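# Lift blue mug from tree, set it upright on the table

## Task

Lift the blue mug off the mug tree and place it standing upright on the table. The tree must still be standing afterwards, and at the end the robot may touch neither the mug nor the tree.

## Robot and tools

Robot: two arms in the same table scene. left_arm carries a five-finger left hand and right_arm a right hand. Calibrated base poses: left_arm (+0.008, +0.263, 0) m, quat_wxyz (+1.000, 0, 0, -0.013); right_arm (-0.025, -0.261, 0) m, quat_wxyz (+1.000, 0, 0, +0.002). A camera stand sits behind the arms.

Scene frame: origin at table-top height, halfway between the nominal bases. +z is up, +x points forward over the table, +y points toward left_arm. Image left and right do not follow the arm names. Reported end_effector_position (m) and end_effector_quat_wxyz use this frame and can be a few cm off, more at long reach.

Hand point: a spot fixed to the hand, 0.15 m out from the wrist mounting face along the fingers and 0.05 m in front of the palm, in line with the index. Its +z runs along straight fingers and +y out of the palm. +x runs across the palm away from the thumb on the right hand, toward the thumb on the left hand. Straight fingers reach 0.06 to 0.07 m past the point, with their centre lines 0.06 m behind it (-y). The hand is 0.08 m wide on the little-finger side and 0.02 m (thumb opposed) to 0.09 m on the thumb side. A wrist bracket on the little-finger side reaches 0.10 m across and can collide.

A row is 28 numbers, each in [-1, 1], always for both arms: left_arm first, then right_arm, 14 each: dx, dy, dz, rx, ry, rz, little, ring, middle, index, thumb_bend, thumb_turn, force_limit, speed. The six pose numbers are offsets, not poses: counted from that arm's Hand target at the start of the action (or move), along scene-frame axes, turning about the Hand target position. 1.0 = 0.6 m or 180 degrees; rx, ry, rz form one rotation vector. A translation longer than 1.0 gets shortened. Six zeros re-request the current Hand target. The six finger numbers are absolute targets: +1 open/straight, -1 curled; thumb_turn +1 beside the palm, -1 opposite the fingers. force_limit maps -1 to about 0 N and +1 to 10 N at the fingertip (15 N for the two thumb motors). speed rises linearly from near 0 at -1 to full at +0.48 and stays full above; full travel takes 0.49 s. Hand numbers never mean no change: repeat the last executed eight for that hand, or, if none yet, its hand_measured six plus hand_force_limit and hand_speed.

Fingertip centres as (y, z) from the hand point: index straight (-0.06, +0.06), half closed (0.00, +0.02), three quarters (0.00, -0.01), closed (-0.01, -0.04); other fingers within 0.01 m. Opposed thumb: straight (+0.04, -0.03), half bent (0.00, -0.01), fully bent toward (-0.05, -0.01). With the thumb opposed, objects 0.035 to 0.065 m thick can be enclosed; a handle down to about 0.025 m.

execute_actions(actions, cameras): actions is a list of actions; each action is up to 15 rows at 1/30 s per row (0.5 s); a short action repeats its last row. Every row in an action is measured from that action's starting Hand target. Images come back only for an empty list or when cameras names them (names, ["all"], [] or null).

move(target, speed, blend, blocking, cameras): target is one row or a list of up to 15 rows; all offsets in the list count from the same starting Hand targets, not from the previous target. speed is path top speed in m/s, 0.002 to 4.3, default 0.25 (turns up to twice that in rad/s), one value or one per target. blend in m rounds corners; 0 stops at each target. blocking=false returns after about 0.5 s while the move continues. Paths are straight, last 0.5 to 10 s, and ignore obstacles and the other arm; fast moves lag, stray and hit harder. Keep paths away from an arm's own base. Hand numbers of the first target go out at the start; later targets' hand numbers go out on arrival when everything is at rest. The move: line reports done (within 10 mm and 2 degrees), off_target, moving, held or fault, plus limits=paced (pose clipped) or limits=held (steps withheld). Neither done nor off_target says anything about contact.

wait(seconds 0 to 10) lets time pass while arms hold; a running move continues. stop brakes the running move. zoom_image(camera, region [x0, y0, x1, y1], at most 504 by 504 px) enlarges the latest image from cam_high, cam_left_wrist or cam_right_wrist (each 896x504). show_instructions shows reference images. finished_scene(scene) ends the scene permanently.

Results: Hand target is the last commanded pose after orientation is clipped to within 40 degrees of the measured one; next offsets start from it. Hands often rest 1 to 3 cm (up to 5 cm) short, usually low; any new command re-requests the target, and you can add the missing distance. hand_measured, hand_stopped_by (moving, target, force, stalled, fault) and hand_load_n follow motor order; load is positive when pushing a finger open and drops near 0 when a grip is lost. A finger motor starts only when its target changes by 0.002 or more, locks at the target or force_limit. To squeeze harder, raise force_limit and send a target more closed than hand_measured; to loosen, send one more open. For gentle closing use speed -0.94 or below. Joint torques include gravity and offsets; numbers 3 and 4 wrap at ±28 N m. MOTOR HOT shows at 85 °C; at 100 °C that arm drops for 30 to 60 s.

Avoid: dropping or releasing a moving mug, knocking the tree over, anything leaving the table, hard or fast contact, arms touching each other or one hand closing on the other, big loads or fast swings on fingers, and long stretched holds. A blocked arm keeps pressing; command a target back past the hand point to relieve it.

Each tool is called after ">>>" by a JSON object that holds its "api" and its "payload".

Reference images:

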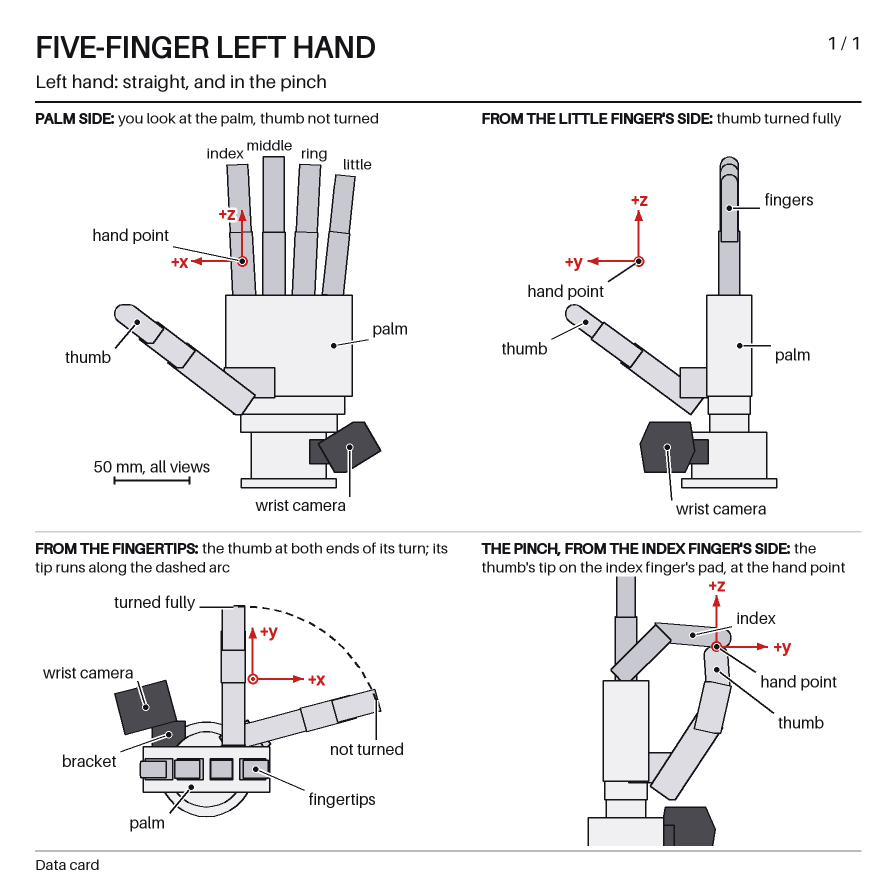

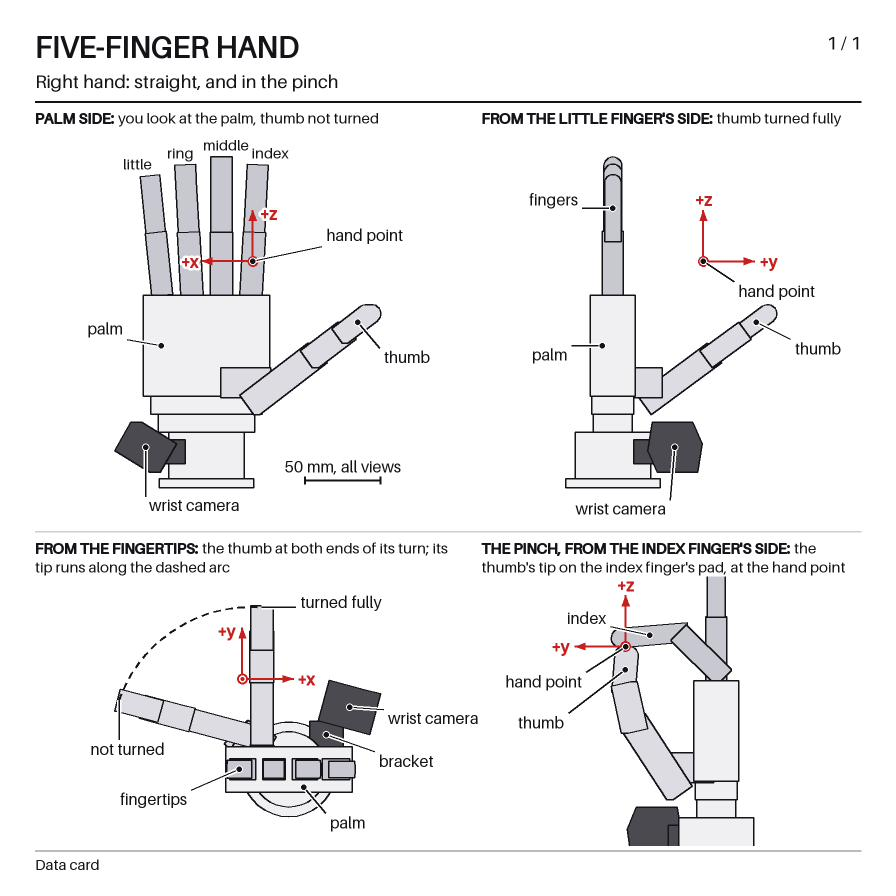

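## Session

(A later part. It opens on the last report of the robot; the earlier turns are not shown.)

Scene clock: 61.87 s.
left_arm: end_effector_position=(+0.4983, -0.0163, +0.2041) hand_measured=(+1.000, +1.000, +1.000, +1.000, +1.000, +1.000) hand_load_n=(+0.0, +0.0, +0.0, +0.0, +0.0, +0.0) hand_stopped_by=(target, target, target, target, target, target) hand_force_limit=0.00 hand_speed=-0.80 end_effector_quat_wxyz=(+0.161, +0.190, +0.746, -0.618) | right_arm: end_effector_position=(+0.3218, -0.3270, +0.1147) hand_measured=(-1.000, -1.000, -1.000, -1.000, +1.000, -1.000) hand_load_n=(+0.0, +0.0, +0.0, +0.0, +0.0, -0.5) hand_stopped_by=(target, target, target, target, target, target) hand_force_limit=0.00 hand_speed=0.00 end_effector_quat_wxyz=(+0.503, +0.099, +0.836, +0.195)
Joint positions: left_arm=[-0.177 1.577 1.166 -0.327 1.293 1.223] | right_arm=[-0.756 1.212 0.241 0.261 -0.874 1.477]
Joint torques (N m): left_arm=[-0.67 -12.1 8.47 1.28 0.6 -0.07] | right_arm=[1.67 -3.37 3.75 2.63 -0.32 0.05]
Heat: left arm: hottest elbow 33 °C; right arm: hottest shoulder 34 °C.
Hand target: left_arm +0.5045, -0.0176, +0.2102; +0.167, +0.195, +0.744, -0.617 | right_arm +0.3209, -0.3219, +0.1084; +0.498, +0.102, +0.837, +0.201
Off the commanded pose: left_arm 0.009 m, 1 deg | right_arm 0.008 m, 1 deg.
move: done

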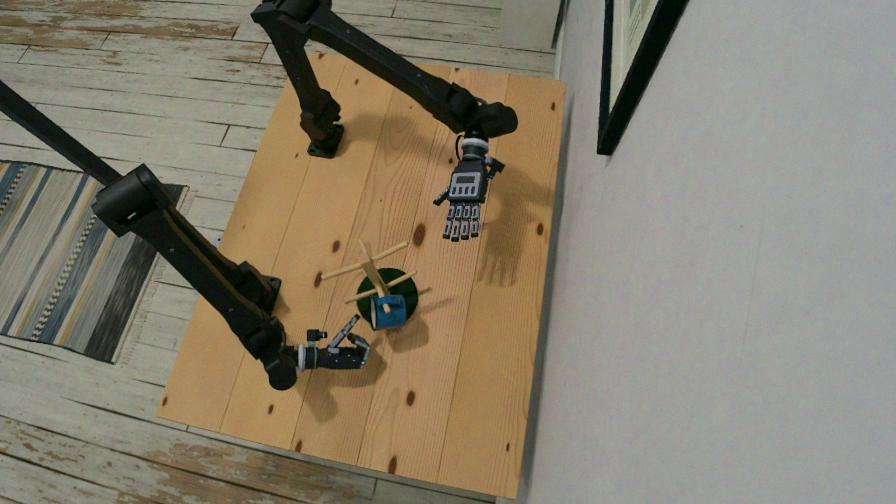

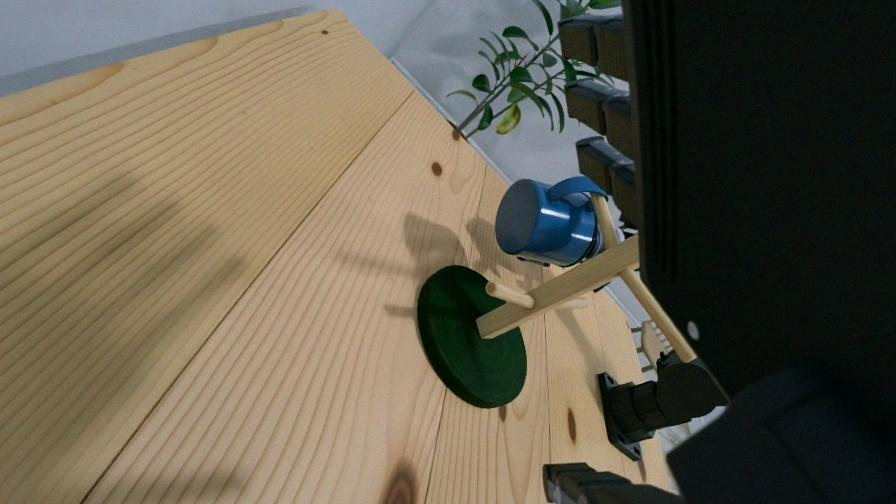

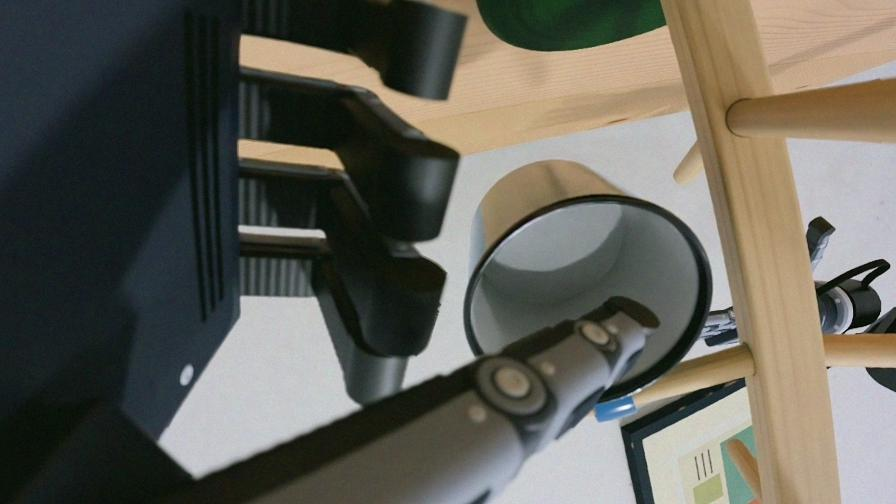

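>>> {"api": "move", "payload": {"target": [0,0,0,0,0,0,1,1,1,1,1,1,0,-0.8,0.0487,0.0155,-0.0287,0,0,0,-1,-1,-1,-1,1,-1,0,0], "speed": 0.08, "cameras": ["all"]}}

>>> {"api": "zoom_image", "payload": {"camera": "cam_left_wrist", "region": [440, 120, 680, 340]}}

>>> {"api": "zoom_image", "payload": {"camera": "cam_high", "region": [250, 230, 450, 400]}}

Scene clock: 64.00 s.
left_arm: end_effector_position=(+0.4983, -0.0163, +0.2041) hand_measured=(+1.000, +1.000, +1.000, +1.000, +1.000, +1.000) hand_load_n=(+0.0, +0.0, +0.0, +0.0, +0.0, +0.0) hand_stopped_by=(target, target, target, target, target, target) hand_force_limit=0.00 hand_speed=-0.80 end_effector_quat_wxyz=(+0.161, +0.190, +0.746, -0.618) | right_arm: end_effector_position=(+0.3466, -0.3140, +0.0926) hand_measured=(-1.000, -1.000, -1.000, -1.000, +1.000, -1.000) hand_load_n=(+0.0, +0.0, +0.0, +0.0, +0.0, +0.0) hand_stopped_by=(target, target, target, target, target, target) hand_force_limit=0.00 hand_speed=0.00 end_effector_quat_wxyz=(+0.498, +0.103, +0.838, +0.199)
Joint positions: left_arm=[-0.177 1.577 1.166 -0.327 1.293 1.223] | right_arm=[-0.644 1.374 0.241 0.486 -0.787 1.582]
Joint torques (N m): left_arm=[-0.67 -12.1 8.46 1.28 0.6 -0.07] | right_arm=[1.55 -4.78 3.96 2.77 -0.25 0.08]
Heat: left arm: hottest elbow 33 °C; right arm: hottest shoulder 34 °C.
Hand target: left_arm +0.5045, -0.0176, +0.2102; +0.167, +0.195, +0.744, -0.617 | right_arm +0.3501, -0.3126, +0.0912; +0.498, +0.102, +0.837, +0.201
Off the commanded pose: left_arm 0.009 m, 1 deg | right_arm 0.004 m, 0 deg.
move: done

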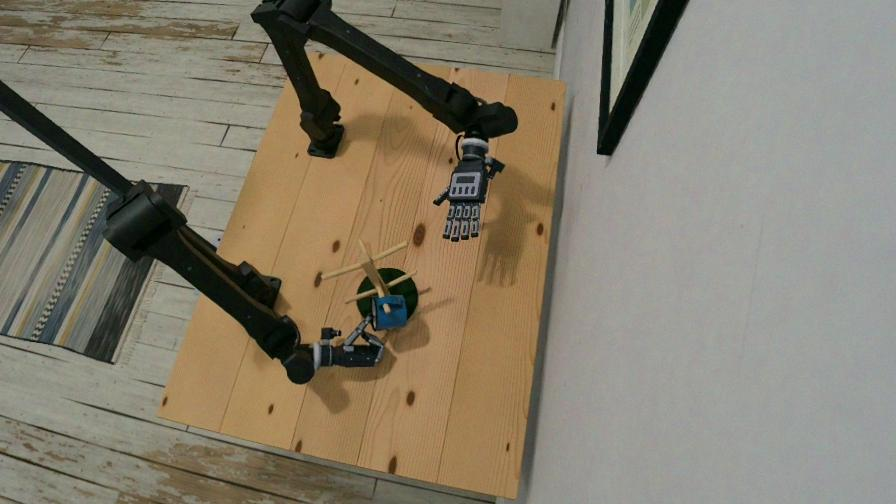

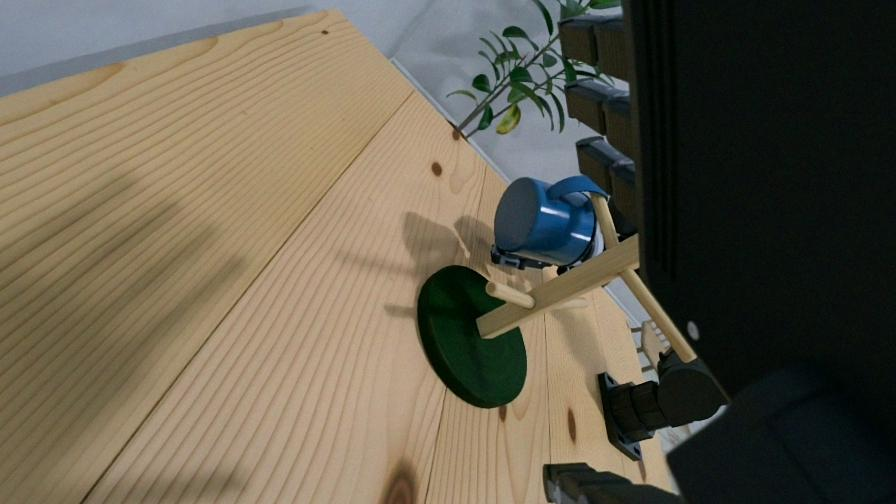

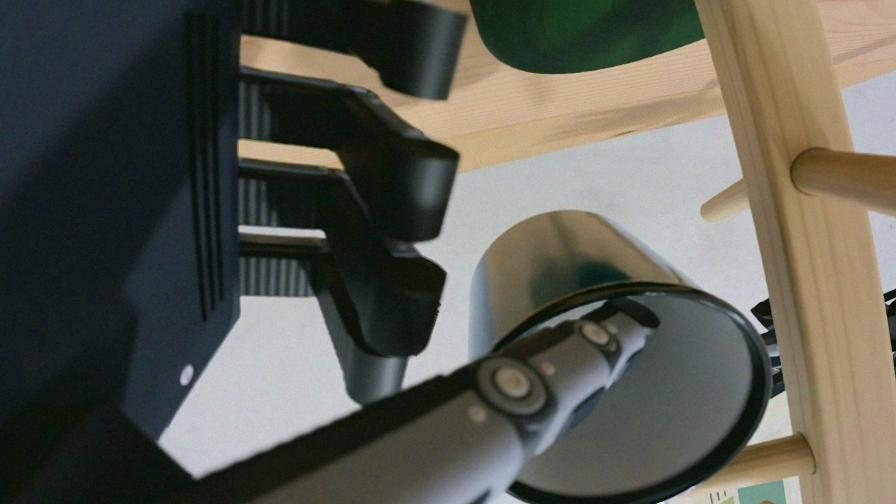

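Scaled by 2.100 from the camera's 896x504 image, which has a finer 1280x720 frame.

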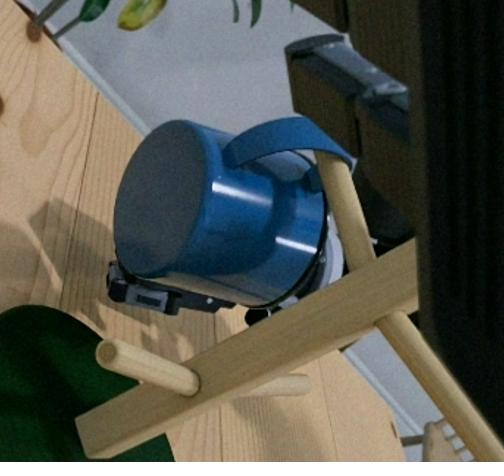

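Scaled by 2.520 from the camera's 896x504 image, which has a finer 1280x720 frame.

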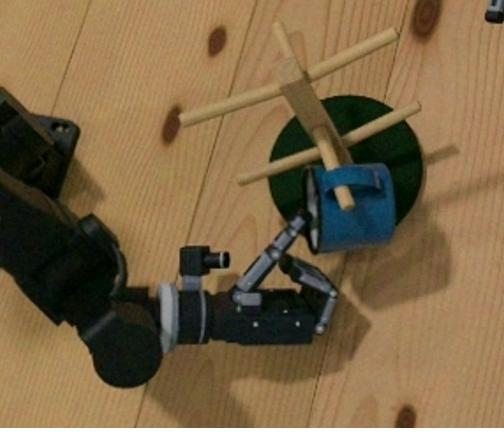

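>>> {"api": "move", "payload": {"target": [[0,0,0,0,0,0,1,1,1,1,1,1,0,-0.8,0.0117,-0.0093,0.02,0,0,0,-1,-1,-1,-1,1,-1,0,0],[0,0,0,0,0,0,1,1,1,1,1,1,0,-0.8,0.038,-0.0023,0.0073,0,0,0,-1,-1,-1,-1,1,-1,0,0]], "speed": 0.06, "cameras": ["all"]}}

>>> {"api": "zoom_image", "payload": {"camera": "cam_left_wrist", "region": [440, 120, 680, 340]}}

>>> {"api": "zoom_image", "payload": {"camera": "cam_high", "region": [250, 230, 450, 400]}}

Scene clock: 66.77 s.
left_arm: end_effector_position=(+0.4983, -0.0163, +0.2041) hand_measured=(+1.000, +1.000, +1.000, +1.000, +1.000, +1.000) hand_load_n=(+0.0, +0.0, +0.0, +0.0, +0.0, +0.0) hand_stopped_by=(target, target, target, target, target, target) hand_force_limit=0.00 hand_speed=-0.80 end_effector_quat_wxyz=(+0.161, +0.190, +0.746, -0.618) | right_arm: end_effector_position=(+0.3596, -0.3098, +0.0892) hand_measured=(-1.000, -1.000, -1.000, -1.000, +1.000, -1.000) hand_load_n=(+0.0, +0.0, +0.0, +0.0, +0.0, +0.0) hand_stopped_by=(target, target, target, target, target, target) hand_force_limit=0.00 hand_speed=0.00 end_effector_quat_wxyz=(+0.488, +0.109, +0.842, +0.204)
Joint positions: left_arm=[-0.177 1.577 1.166 -0.327 1.293 1.223] | right_arm=[-0.598 1.402 0.264 0.494 -0.749 1.621]
Joint torques (N m): left_arm=[-0.67 -12.04 8.44 1.28 0.6 -0.08] | right_arm=[1.73 -5.19 5.86 2.85 -0.23 0.07]
Heat: left arm: hottest elbow 33 °C; right arm: hottest shoulder 34 °C.
Hand target: left_arm +0.5045, -0.0176, +0.2102; +0.167, +0.195, +0.744, -0.617 | right_arm +0.3730, -0.3142, +0.0957; +0.498, +0.102, +0.837, +0.201
Off the commanded pose: left_arm 0.009 m, 1 deg | right_arm 0.015 m, 1 deg.
move: off_target (right_arm)

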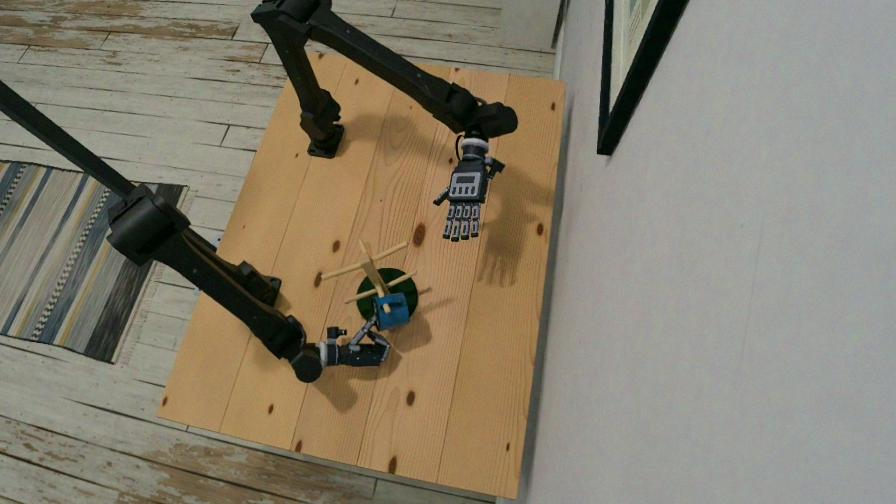

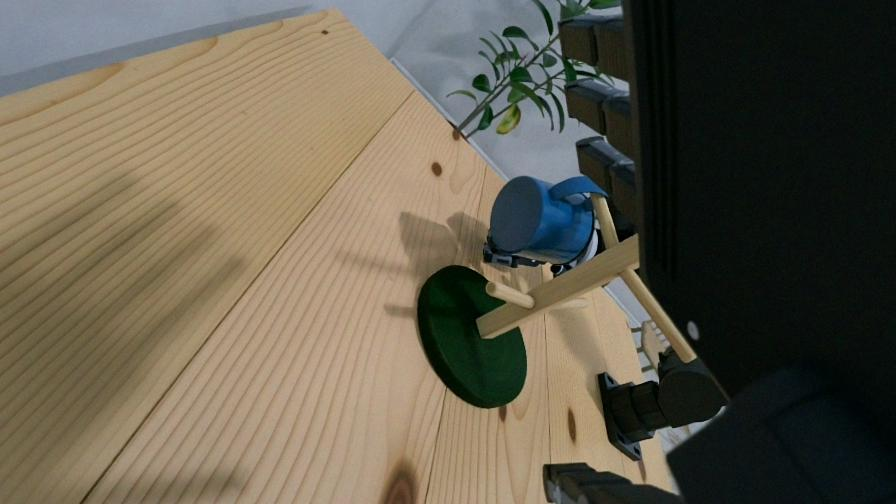

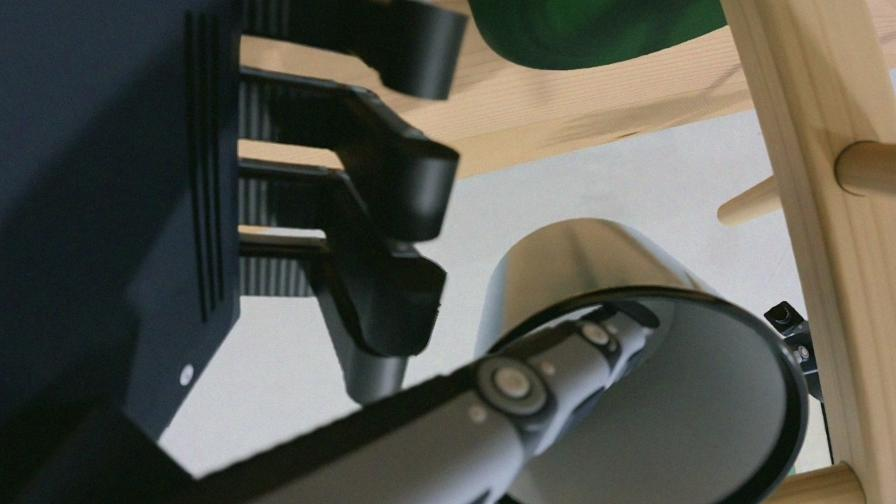

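Scaled by 2.100 from the camera's 896x504 image, which has a finer 1280x720 frame.

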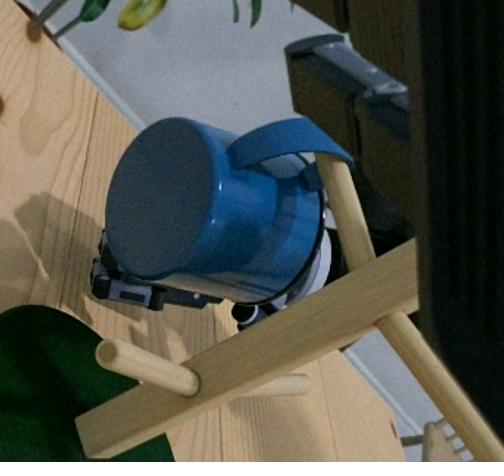

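Scaled by 2.520 from the camera's 896x504 image, which has a finer 1280x720 frame.

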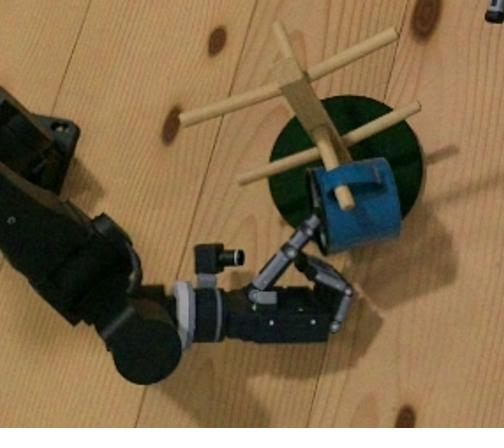

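>>> {"api": "move", "payload": {"target": [[0,0,0,0,0,0,1,1,1,1,1,1,0,-0.8,-0.037,0.0033,0.005,0,0,0,-1,-1,-1,-1,1,-1,0,0],[0,0,0,0,0,0,1,1,1,1,1,1,0,-0.8,-0.0183,-0.0113,0.0288,0,0,0,-1,-1,-1,-1,1,-1,0,0]], "speed": 0.06, "cameras": ["all"]}}

>>> {"api": "zoom_image", "payload": {"camera": "cam_left_wrist", "region": [440, 120, 680, 340]}}

>>> {"api": "zoom_image", "payload": {"camera": "cam_high", "region": [250, 230, 450, 400]}}

Scene clock: 69.53 s.
left_arm: end_effector_position=(+0.4983, -0.0163, +0.2041) hand_measured=(+1.000, +1.000, +1.000, +1.000, +1.000, +1.000) hand_load_n=(+0.0, +0.0, +0.0, +0.0, +0.0, +0.0) hand_stopped_by=(target, target, target, target, target, target) hand_force_limit=0.00 hand_speed=-0.80 end_effector_quat_wxyz=(+0.161, +0.190, +0.746, -0.618) | right_arm: end_effector_position=(+0.3521, -0.3097, +0.0992) hand_measured=(-1.000, -1.000, -1.000, -1.000, +1.000, -1.000) hand_load_n=(+0.0, +0.0, +0.0, +0.0, +0.0, +0.0) hand_stopped_by=(target, target, target, target, target, target) hand_force_limit=0.00 hand_speed=0.00 end_effector_quat_wxyz=(+0.483, +0.110, +0.842, +0.212)
Joint positions: left_arm=[-0.177 1.577 1.166 -0.327 1.293 1.223] | right_arm=[-0.619 1.331 0.264 0.396 -0.778 1.604]
Joint torques (N m): left_arm=[-0.67 -12.1 8.44 1.28 0.6 -0.07] | right_arm=[-0.5 -7.47 6.46 1.22 -0.56 -0.14]
Heat: left arm: hottest elbow 33 °C; right arm: hottest shoulder 34 °C.
Hand target: left_arm +0.5045, -0.0176, +0.2102; +0.167, +0.195, +0.744, -0.617 | right_arm +0.3621, -0.3209, +0.1129; +0.498, +0.102, +0.837, +0.201
Off the commanded pose: left_arm 0.009 m, 1 deg | right_arm 0.020 m, 2 deg.
move: off_target (right_arm)

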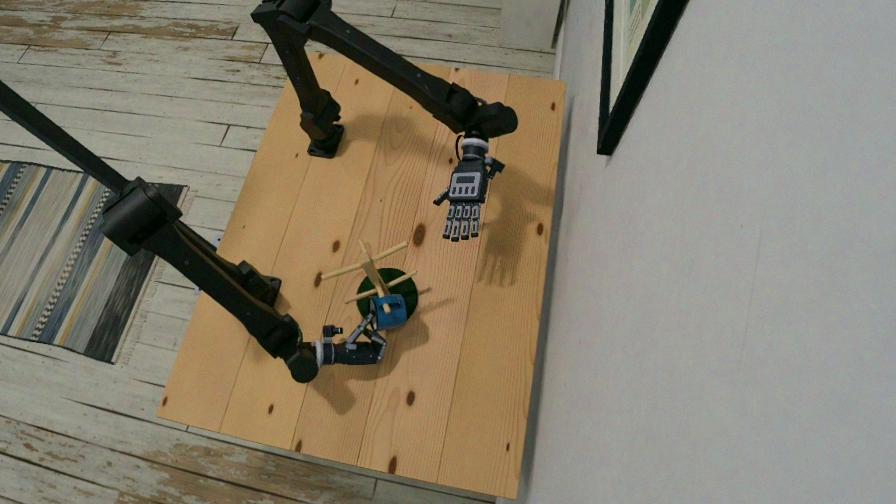

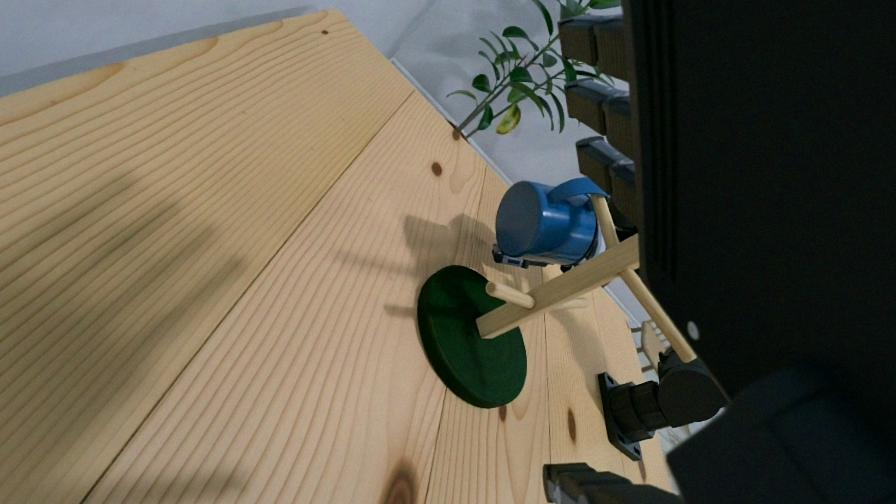

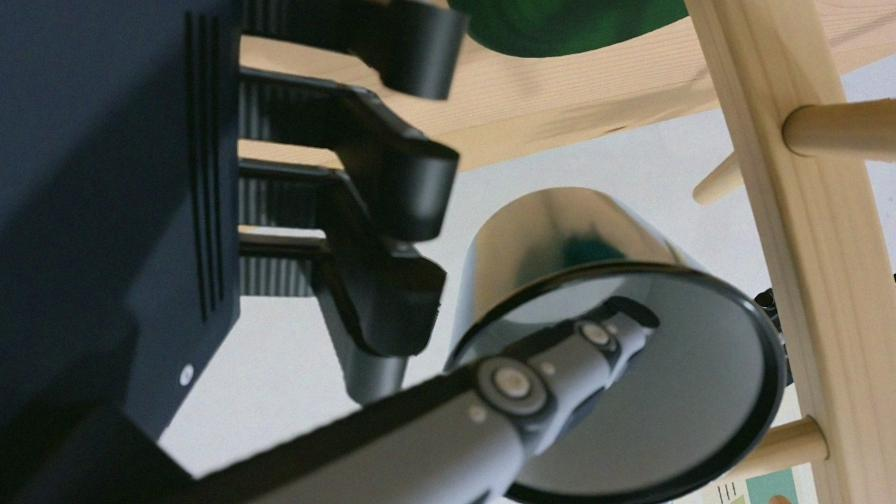

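Scaled by 2.100 from the camera's 896x504 image, which has a finer 1280x720 frame.

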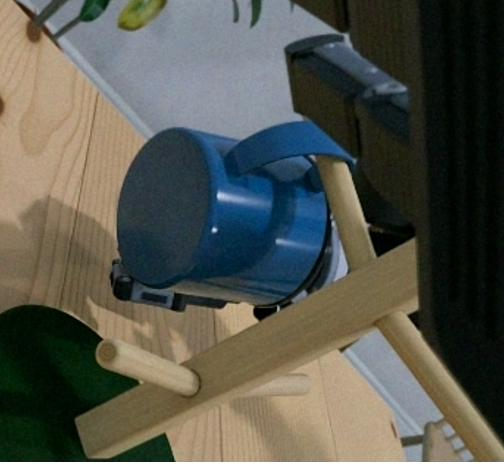

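Scaled by 2.520 from the camera's 896x504 image, which has a finer 1280x720 frame.

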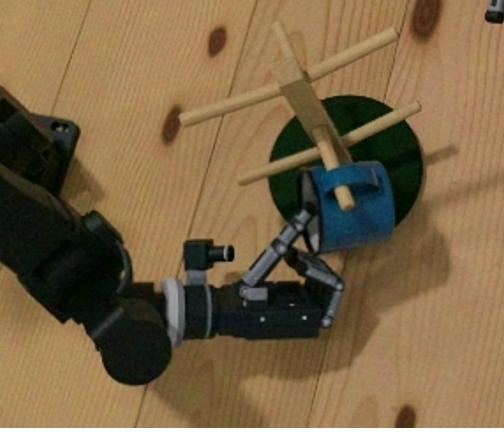

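>>> {"api": "move", "payload": {"target": [0,0,0,0,0,0,1,1,1,1,1,1,0,-0.8,0,-0.01,0.003,0,0,0,-1,-1,-1,-1,1,-1,0,0], "speed": 0.06, "cameras": ["all"]}}

>>> {"api": "zoom_image", "payload": {"camera": "cam_left_wrist", "region": [440, 120, 680, 340]}}

>>> {"api": "zoom_image", "payload": {"camera": "cam_high", "region": [250, 230, 450, 400]}}

Scene clock: 71.73 s.
left_arm: end_effector_position=(+0.4983, -0.0163, +0.2041) hand_measured=(+1.000, +1.000, +1.000, +1.000, +1.000, +1.000) hand_load_n=(+0.0, +0.0, +0.0, +0.0, +0.0, +0.0) hand_stopped_by=(target, target, target, target, target, target) hand_force_limit=0.00 hand_speed=-0.80 end_effector_quat_wxyz=(+0.161, +0.190, +0.746, -0.618) | right_arm: end_effector_position=(+0.3522, -0.3156, +0.1013) hand_measured=(-1.000, -1.000, -1.000, -1.000, +1.000, -1.000) hand_load_n=(+0.0, +0.0, +0.0, +0.0, +0.0, +0.0) hand_stopped_by=(target, target, target, target, target, target) hand_force_limit=0.00 hand_speed=0.00 end_effector_quat_wxyz=(+0.484, +0.110, +0.842, +0.211)
Joint positions: left_arm=[-0.177 1.577 1.166 -0.327 1.293 1.223] | right_arm=[-0.639 1.329 0.275 0.372 -0.793 1.588]
Joint torques (N m): left_arm=[-0.67 -12.04 8.46 1.28 0.6 -0.07] | right_arm=[-0.44 -7.36 6.56 1.28 -0.57 -0.14]
Heat: left arm: hottest elbow 33 °C; right arm: hottest shoulder 34 °C.
Hand target: left_arm +0.5045, -0.0176, +0.2102; +0.167, +0.195, +0.744, -0.617 | right_arm +0.3619, -0.3270, +0.1146; +0.498, +0.102, +0.837, +0.201
Off the commanded pose: left_arm 0.009 m, 1 deg | right_arm 0.020 m, 2 deg.
move: off_target (right_arm)

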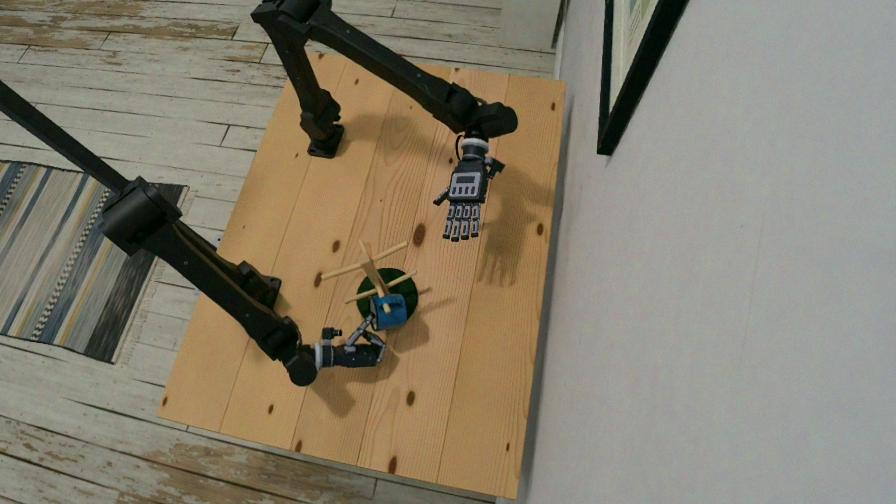

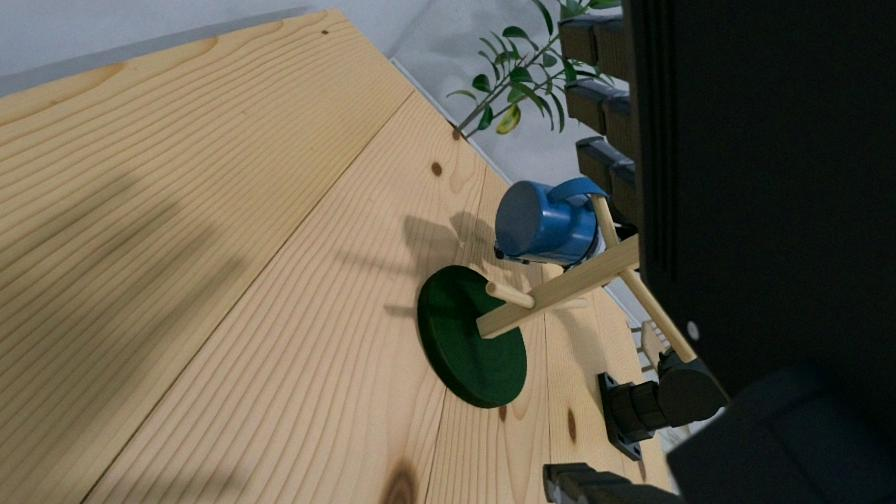

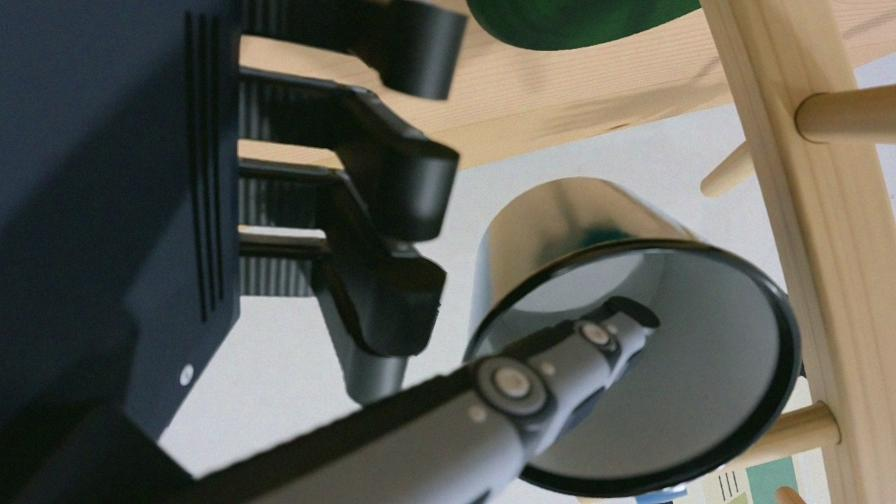

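Scaled by 2.100 from the camera's 896x504 image, which has a finer 1280x720 frame.

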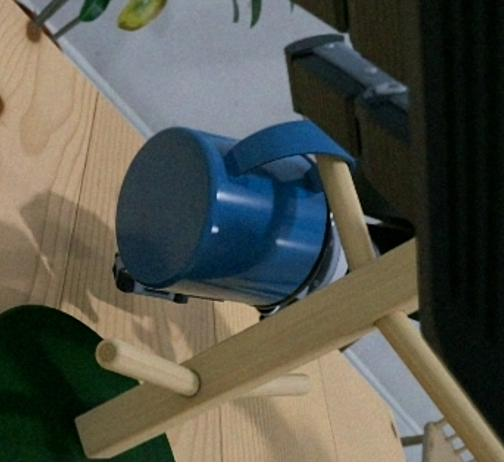

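Scaled by 2.520 from the camera's 896x504 image, which has a finer 1280x720 frame.

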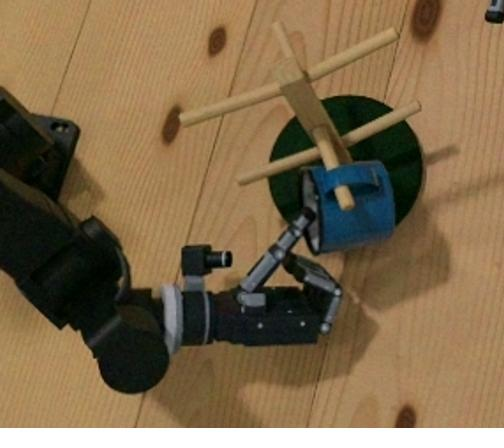

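>>> {"api": "move", "payload": {"target": [0,0,0,0,0,0,1,1,1,1,1,1,0,-0.8,0.012,-0.0093,0.022,0,0,0,-1,-1,-1,-1,1,-1,0,0], "speed": 0.06, "cameras": ["cam_right_wrist","cam_left_wrist"]}}

Scene clock: 73.30 s.
left_arm: end_effector_position=(+0.4983, -0.0163, +0.2041) hand_measured=(+1.000, +1.000, +1.000, +1.000, +1.000, +1.000) hand_load_n=(+0.0, +0.0, +0.0, +0.0, +0.0, +0.0) hand_stopped_by=(target, target, target, target, target, target) hand_force_limit=0.00 hand_speed=-0.80 end_effector_quat_wxyz=(+0.161, +0.190, +0.746, -0.618) | right_arm: end_effector_position=(+0.3592, -0.3208, +0.1129) hand_measured=(-1.000, -1.000, -1.000, -1.000, +1.000, -1.000) hand_load_n=(+0.0, +0.0, +0.0, +0.0, +0.0, +0.0) hand_stopped_by=(target, target, target, target, target, target) hand_force_limit=0.00 hand_speed=0.00 end_effector_quat_wxyz=(+0.483, +0.110, +0.842, +0.212)
Joint positions: left_arm=[-0.177 1.577 1.166 -0.327 1.293 1.223] | right_arm=[-0.639 1.298 0.309 0.305 -0.794 1.587]
Joint torques (N m): left_arm=[-0.67 -12.04 8.46 1.26 0.6 -0.07] | right_arm=[-0.5 -7.47 7.09 1.21 -0.57 -0.13]
Heat: left arm: hottest elbow 33 °C; right arm: hottest shoulder 34 °C.
Hand target: left_arm +0.5045, -0.0176, +0.2102; +0.167, +0.195, +0.744, -0.617 | right_arm +0.3692, -0.3325, +0.1279; +0.498, +0.102, +0.837, +0.201
Off the commanded pose: left_arm 0.009 m, 1 deg | right_arm 0.021 m, 2 deg.
move: off_target (right_arm)
Images, in order (width x height): cam_left_wrist 896x504, cam_right_wrist 896x504.

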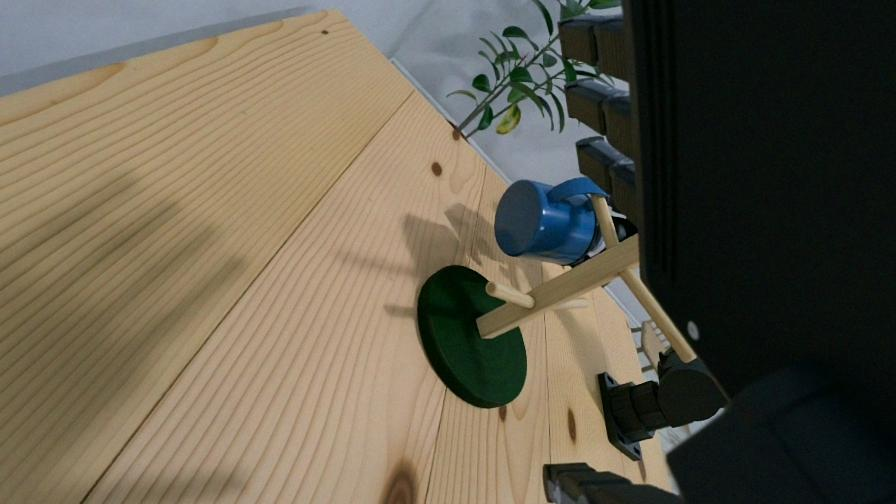

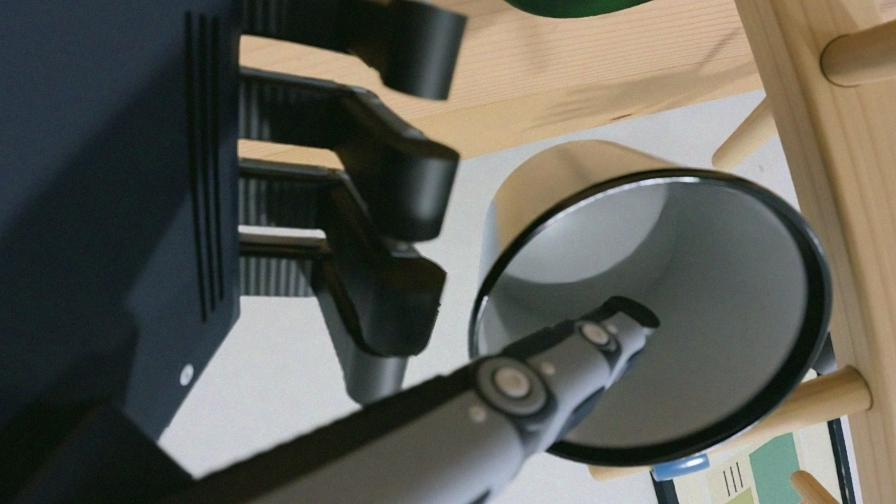

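>>> {"api": "move", "payload": {"target": [0,0,0,0,0,0,1,1,1,1,1,1,0,-0.8,0,0,0,0,0,0,-1,-1,-1,-1,-0.6,-1,0.0,-0.85], "speed": 0.06, "cameras": ["cam_right_wrist","cam_left_wrist","cam_high"]}}

Scene clock: 76.50 s.
left_arm: end_effector_position=(+0.4983, -0.0163, +0.2041) hand_measured=(+1.000, +1.000, +1.000, +1.000, +1.000, +1.000) hand_load_n=(-0.5, +0.0, +0.0, +0.0, +0.0, +0.0) hand_stopped_by=(target, target, target, target, target, target) hand_force_limit=0.00 hand_speed=-0.80 end_effector_quat_wxyz=(+0.161, +0.190, +0.746, -0.618) | right_arm: end_effector_position=(+0.3591, -0.3207, +0.1128) hand_measured=(-1.000, -1.000, -1.000, -1.000, +0.482, -1.000) hand_load_n=(+0.0, +0.0, -1.0, +0.0, +7.5, +2.0) hand_stopped_by=(target, target, target, target, force, target) hand_force_limit=0.00 hand_speed=-0.85 end_effector_quat_wxyz=(+0.483, +0.110, +0.842, +0.212)
Joint positions: left_arm=[-0.177 1.577 1.166 -0.327 1.293 1.223] | right_arm=[-0.639 1.298 0.309 0.305 -0.794 1.587]
Joint torques (N m): left_arm=[-0.73 -12.04 8.46 1.28 0.6 -0.07] | right_arm=[-0.5 -7.59 7.12 1.21 -0.56 -0.13]
Heat: left arm: hottest elbow 33 °C; right arm: hottest shoulder 34 °C.
Hand target: left_arm +0.5045, -0.0176, +0.2102; +0.167, +0.195, +0.744, -0.617 | right_arm +0.3691, -0.3325, +0.1278; +0.498, +0.102, +0.837, +0.201
Off the commanded pose: left_arm 0.009 m, 1 deg | right_arm 0.022 m, 2 deg.
move: off_target (right_arm)

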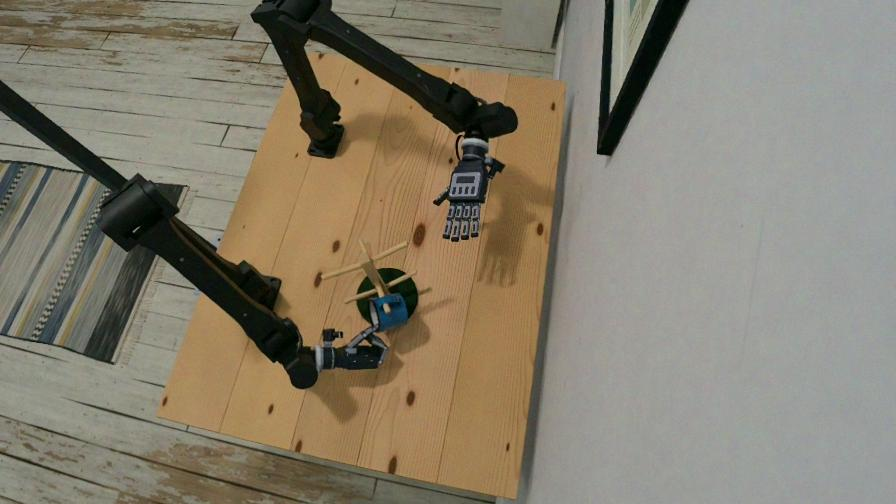

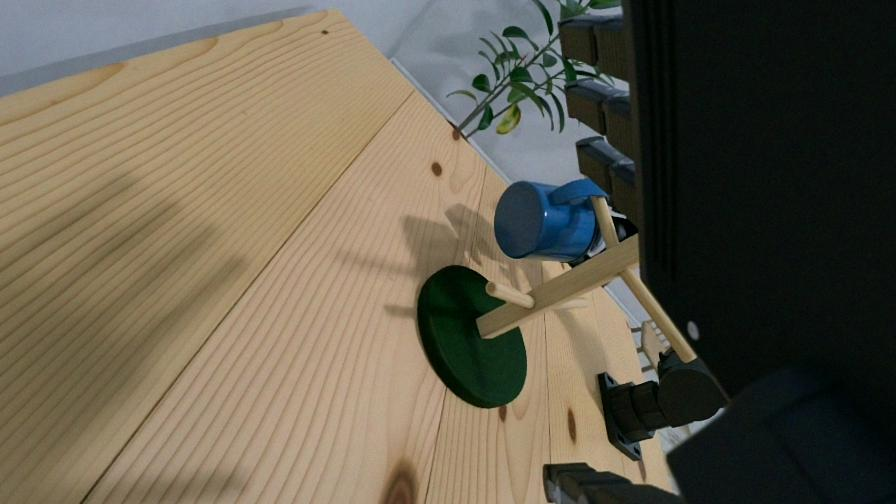

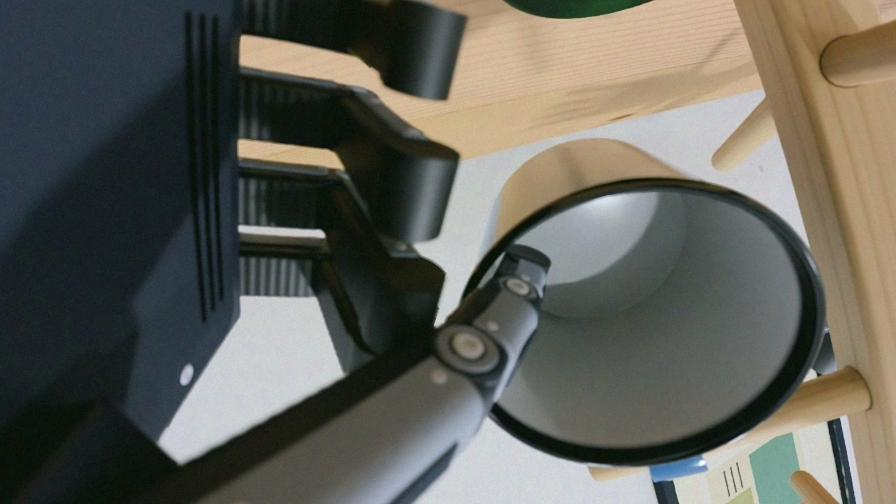

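>>> {"api": "move", "payload": {"target": [0,0,0,0,0,0,1,1,1,1,1,1,0,-0.8,0.02,-0.045,0.03,0,0,0,-1,-1,-1,-1,-0.6,-1,0.0,-0.85], "speed": 0.08, "cameras": ["cam_right_wrist","cam_left_wrist","cam_high"]}}

>>> {"api": "zoom_image", "payload": {"camera": "cam_high", "region": [300, 230, 450, 380]}}

Scene clock: 77.97 s.
left_arm: end_effector_position=(+0.4983, -0.0163, +0.2041) hand_measured=(+1.000, +1.000, +1.000, +1.000, +1.000, +1.000) hand_load_n=(+0.0, +0.0, +0.0, +0.0, +0.0, +0.0) hand_stopped_by=(target, target, target, target, target, target) hand_force_limit=0.00 hand_speed=-0.80 end_effector_quat_wxyz=(+0.161, +0.190, +0.746, -0.618) | right_arm: end_effector_position=(+0.3718, -0.3475, +0.1320) hand_measured=(-1.000, -1.000, -1.000, -1.000, +0.482, -1.000) hand_load_n=(+0.0, +0.0, -1.0, +0.0, +7.5, +2.0) hand_stopped_by=(target, target, target, target, force, target) hand_force_limit=0.00 hand_speed=-0.85 end_effector_quat_wxyz=(+0.486, +0.109, +0.841, +0.211)
Joint positions: left_arm=[-0.177 1.577 1.166 -0.327 1.293 1.223] | right_arm=[-0.689 1.297 0.397 0.191 -0.832 1.544]
Joint torques (N m): left_arm=[-0.67 -12.04 8.46 1.26 0.6 -0.07] | right_arm=[-0.38 -7.53 7.75 1.31 -0.6 -0.13]
Heat: left arm: hottest elbow 33 °C; right arm: hottest shoulder 34 °C.
Hand target: left_arm +0.5045, -0.0176, +0.2102; +0.167, +0.195, +0.744, -0.617 | right_arm +0.3812, -0.3595, +0.1460; +0.498, +0.102, +0.837, +0.201
Off the commanded pose: left_arm 0.009 m, 1 deg | right_arm 0.021 m, 2 deg.
move: off_target (right_arm)

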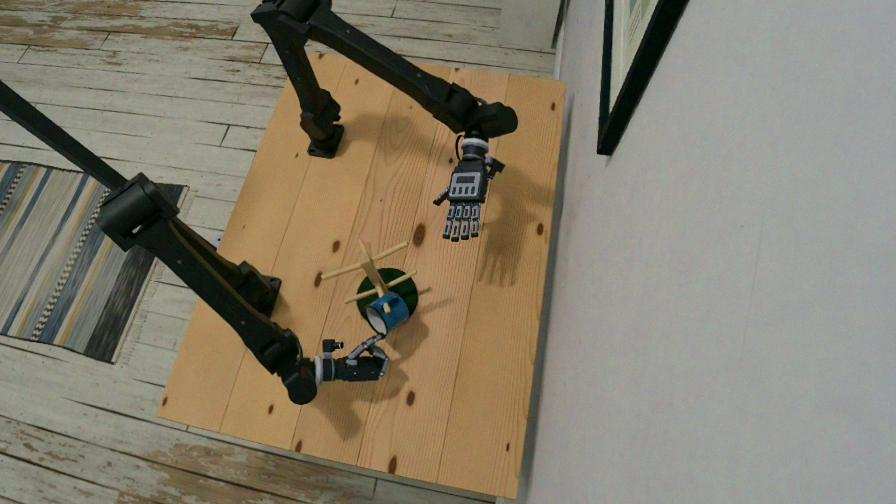

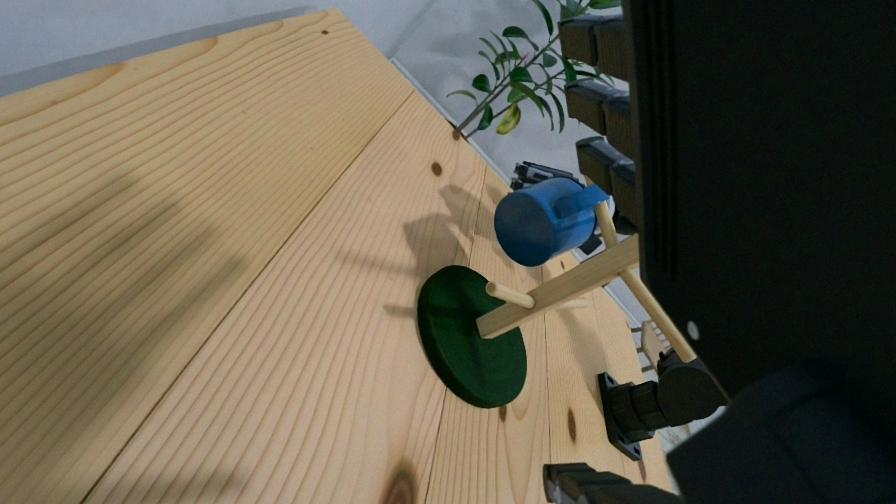

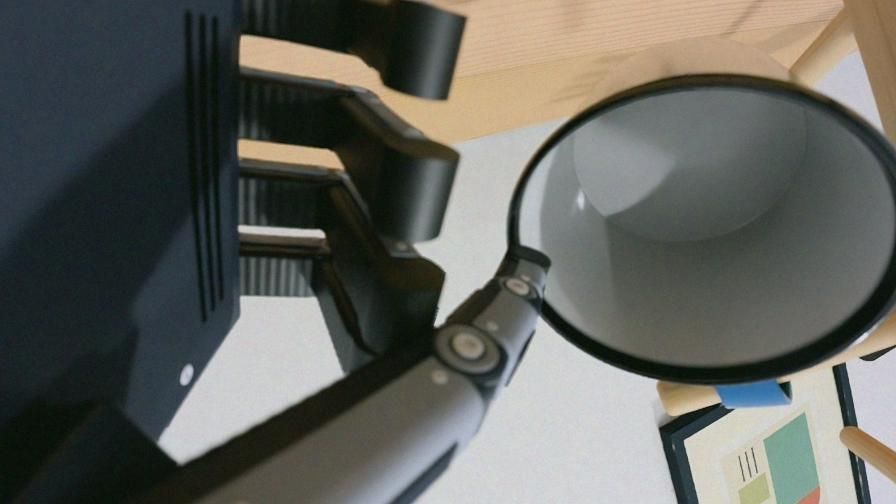

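Scaled by 3.360 from the camera's 896x504 image, which has a finer 1280x720 frame.

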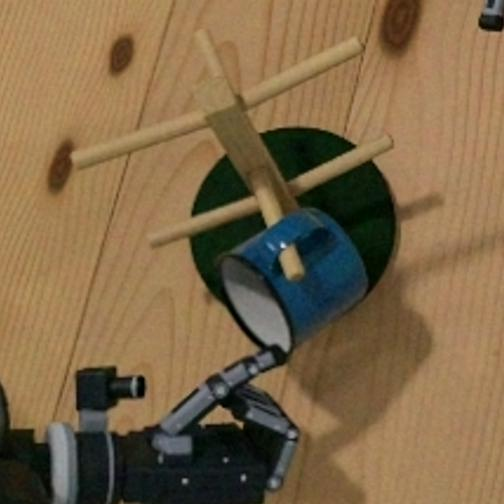

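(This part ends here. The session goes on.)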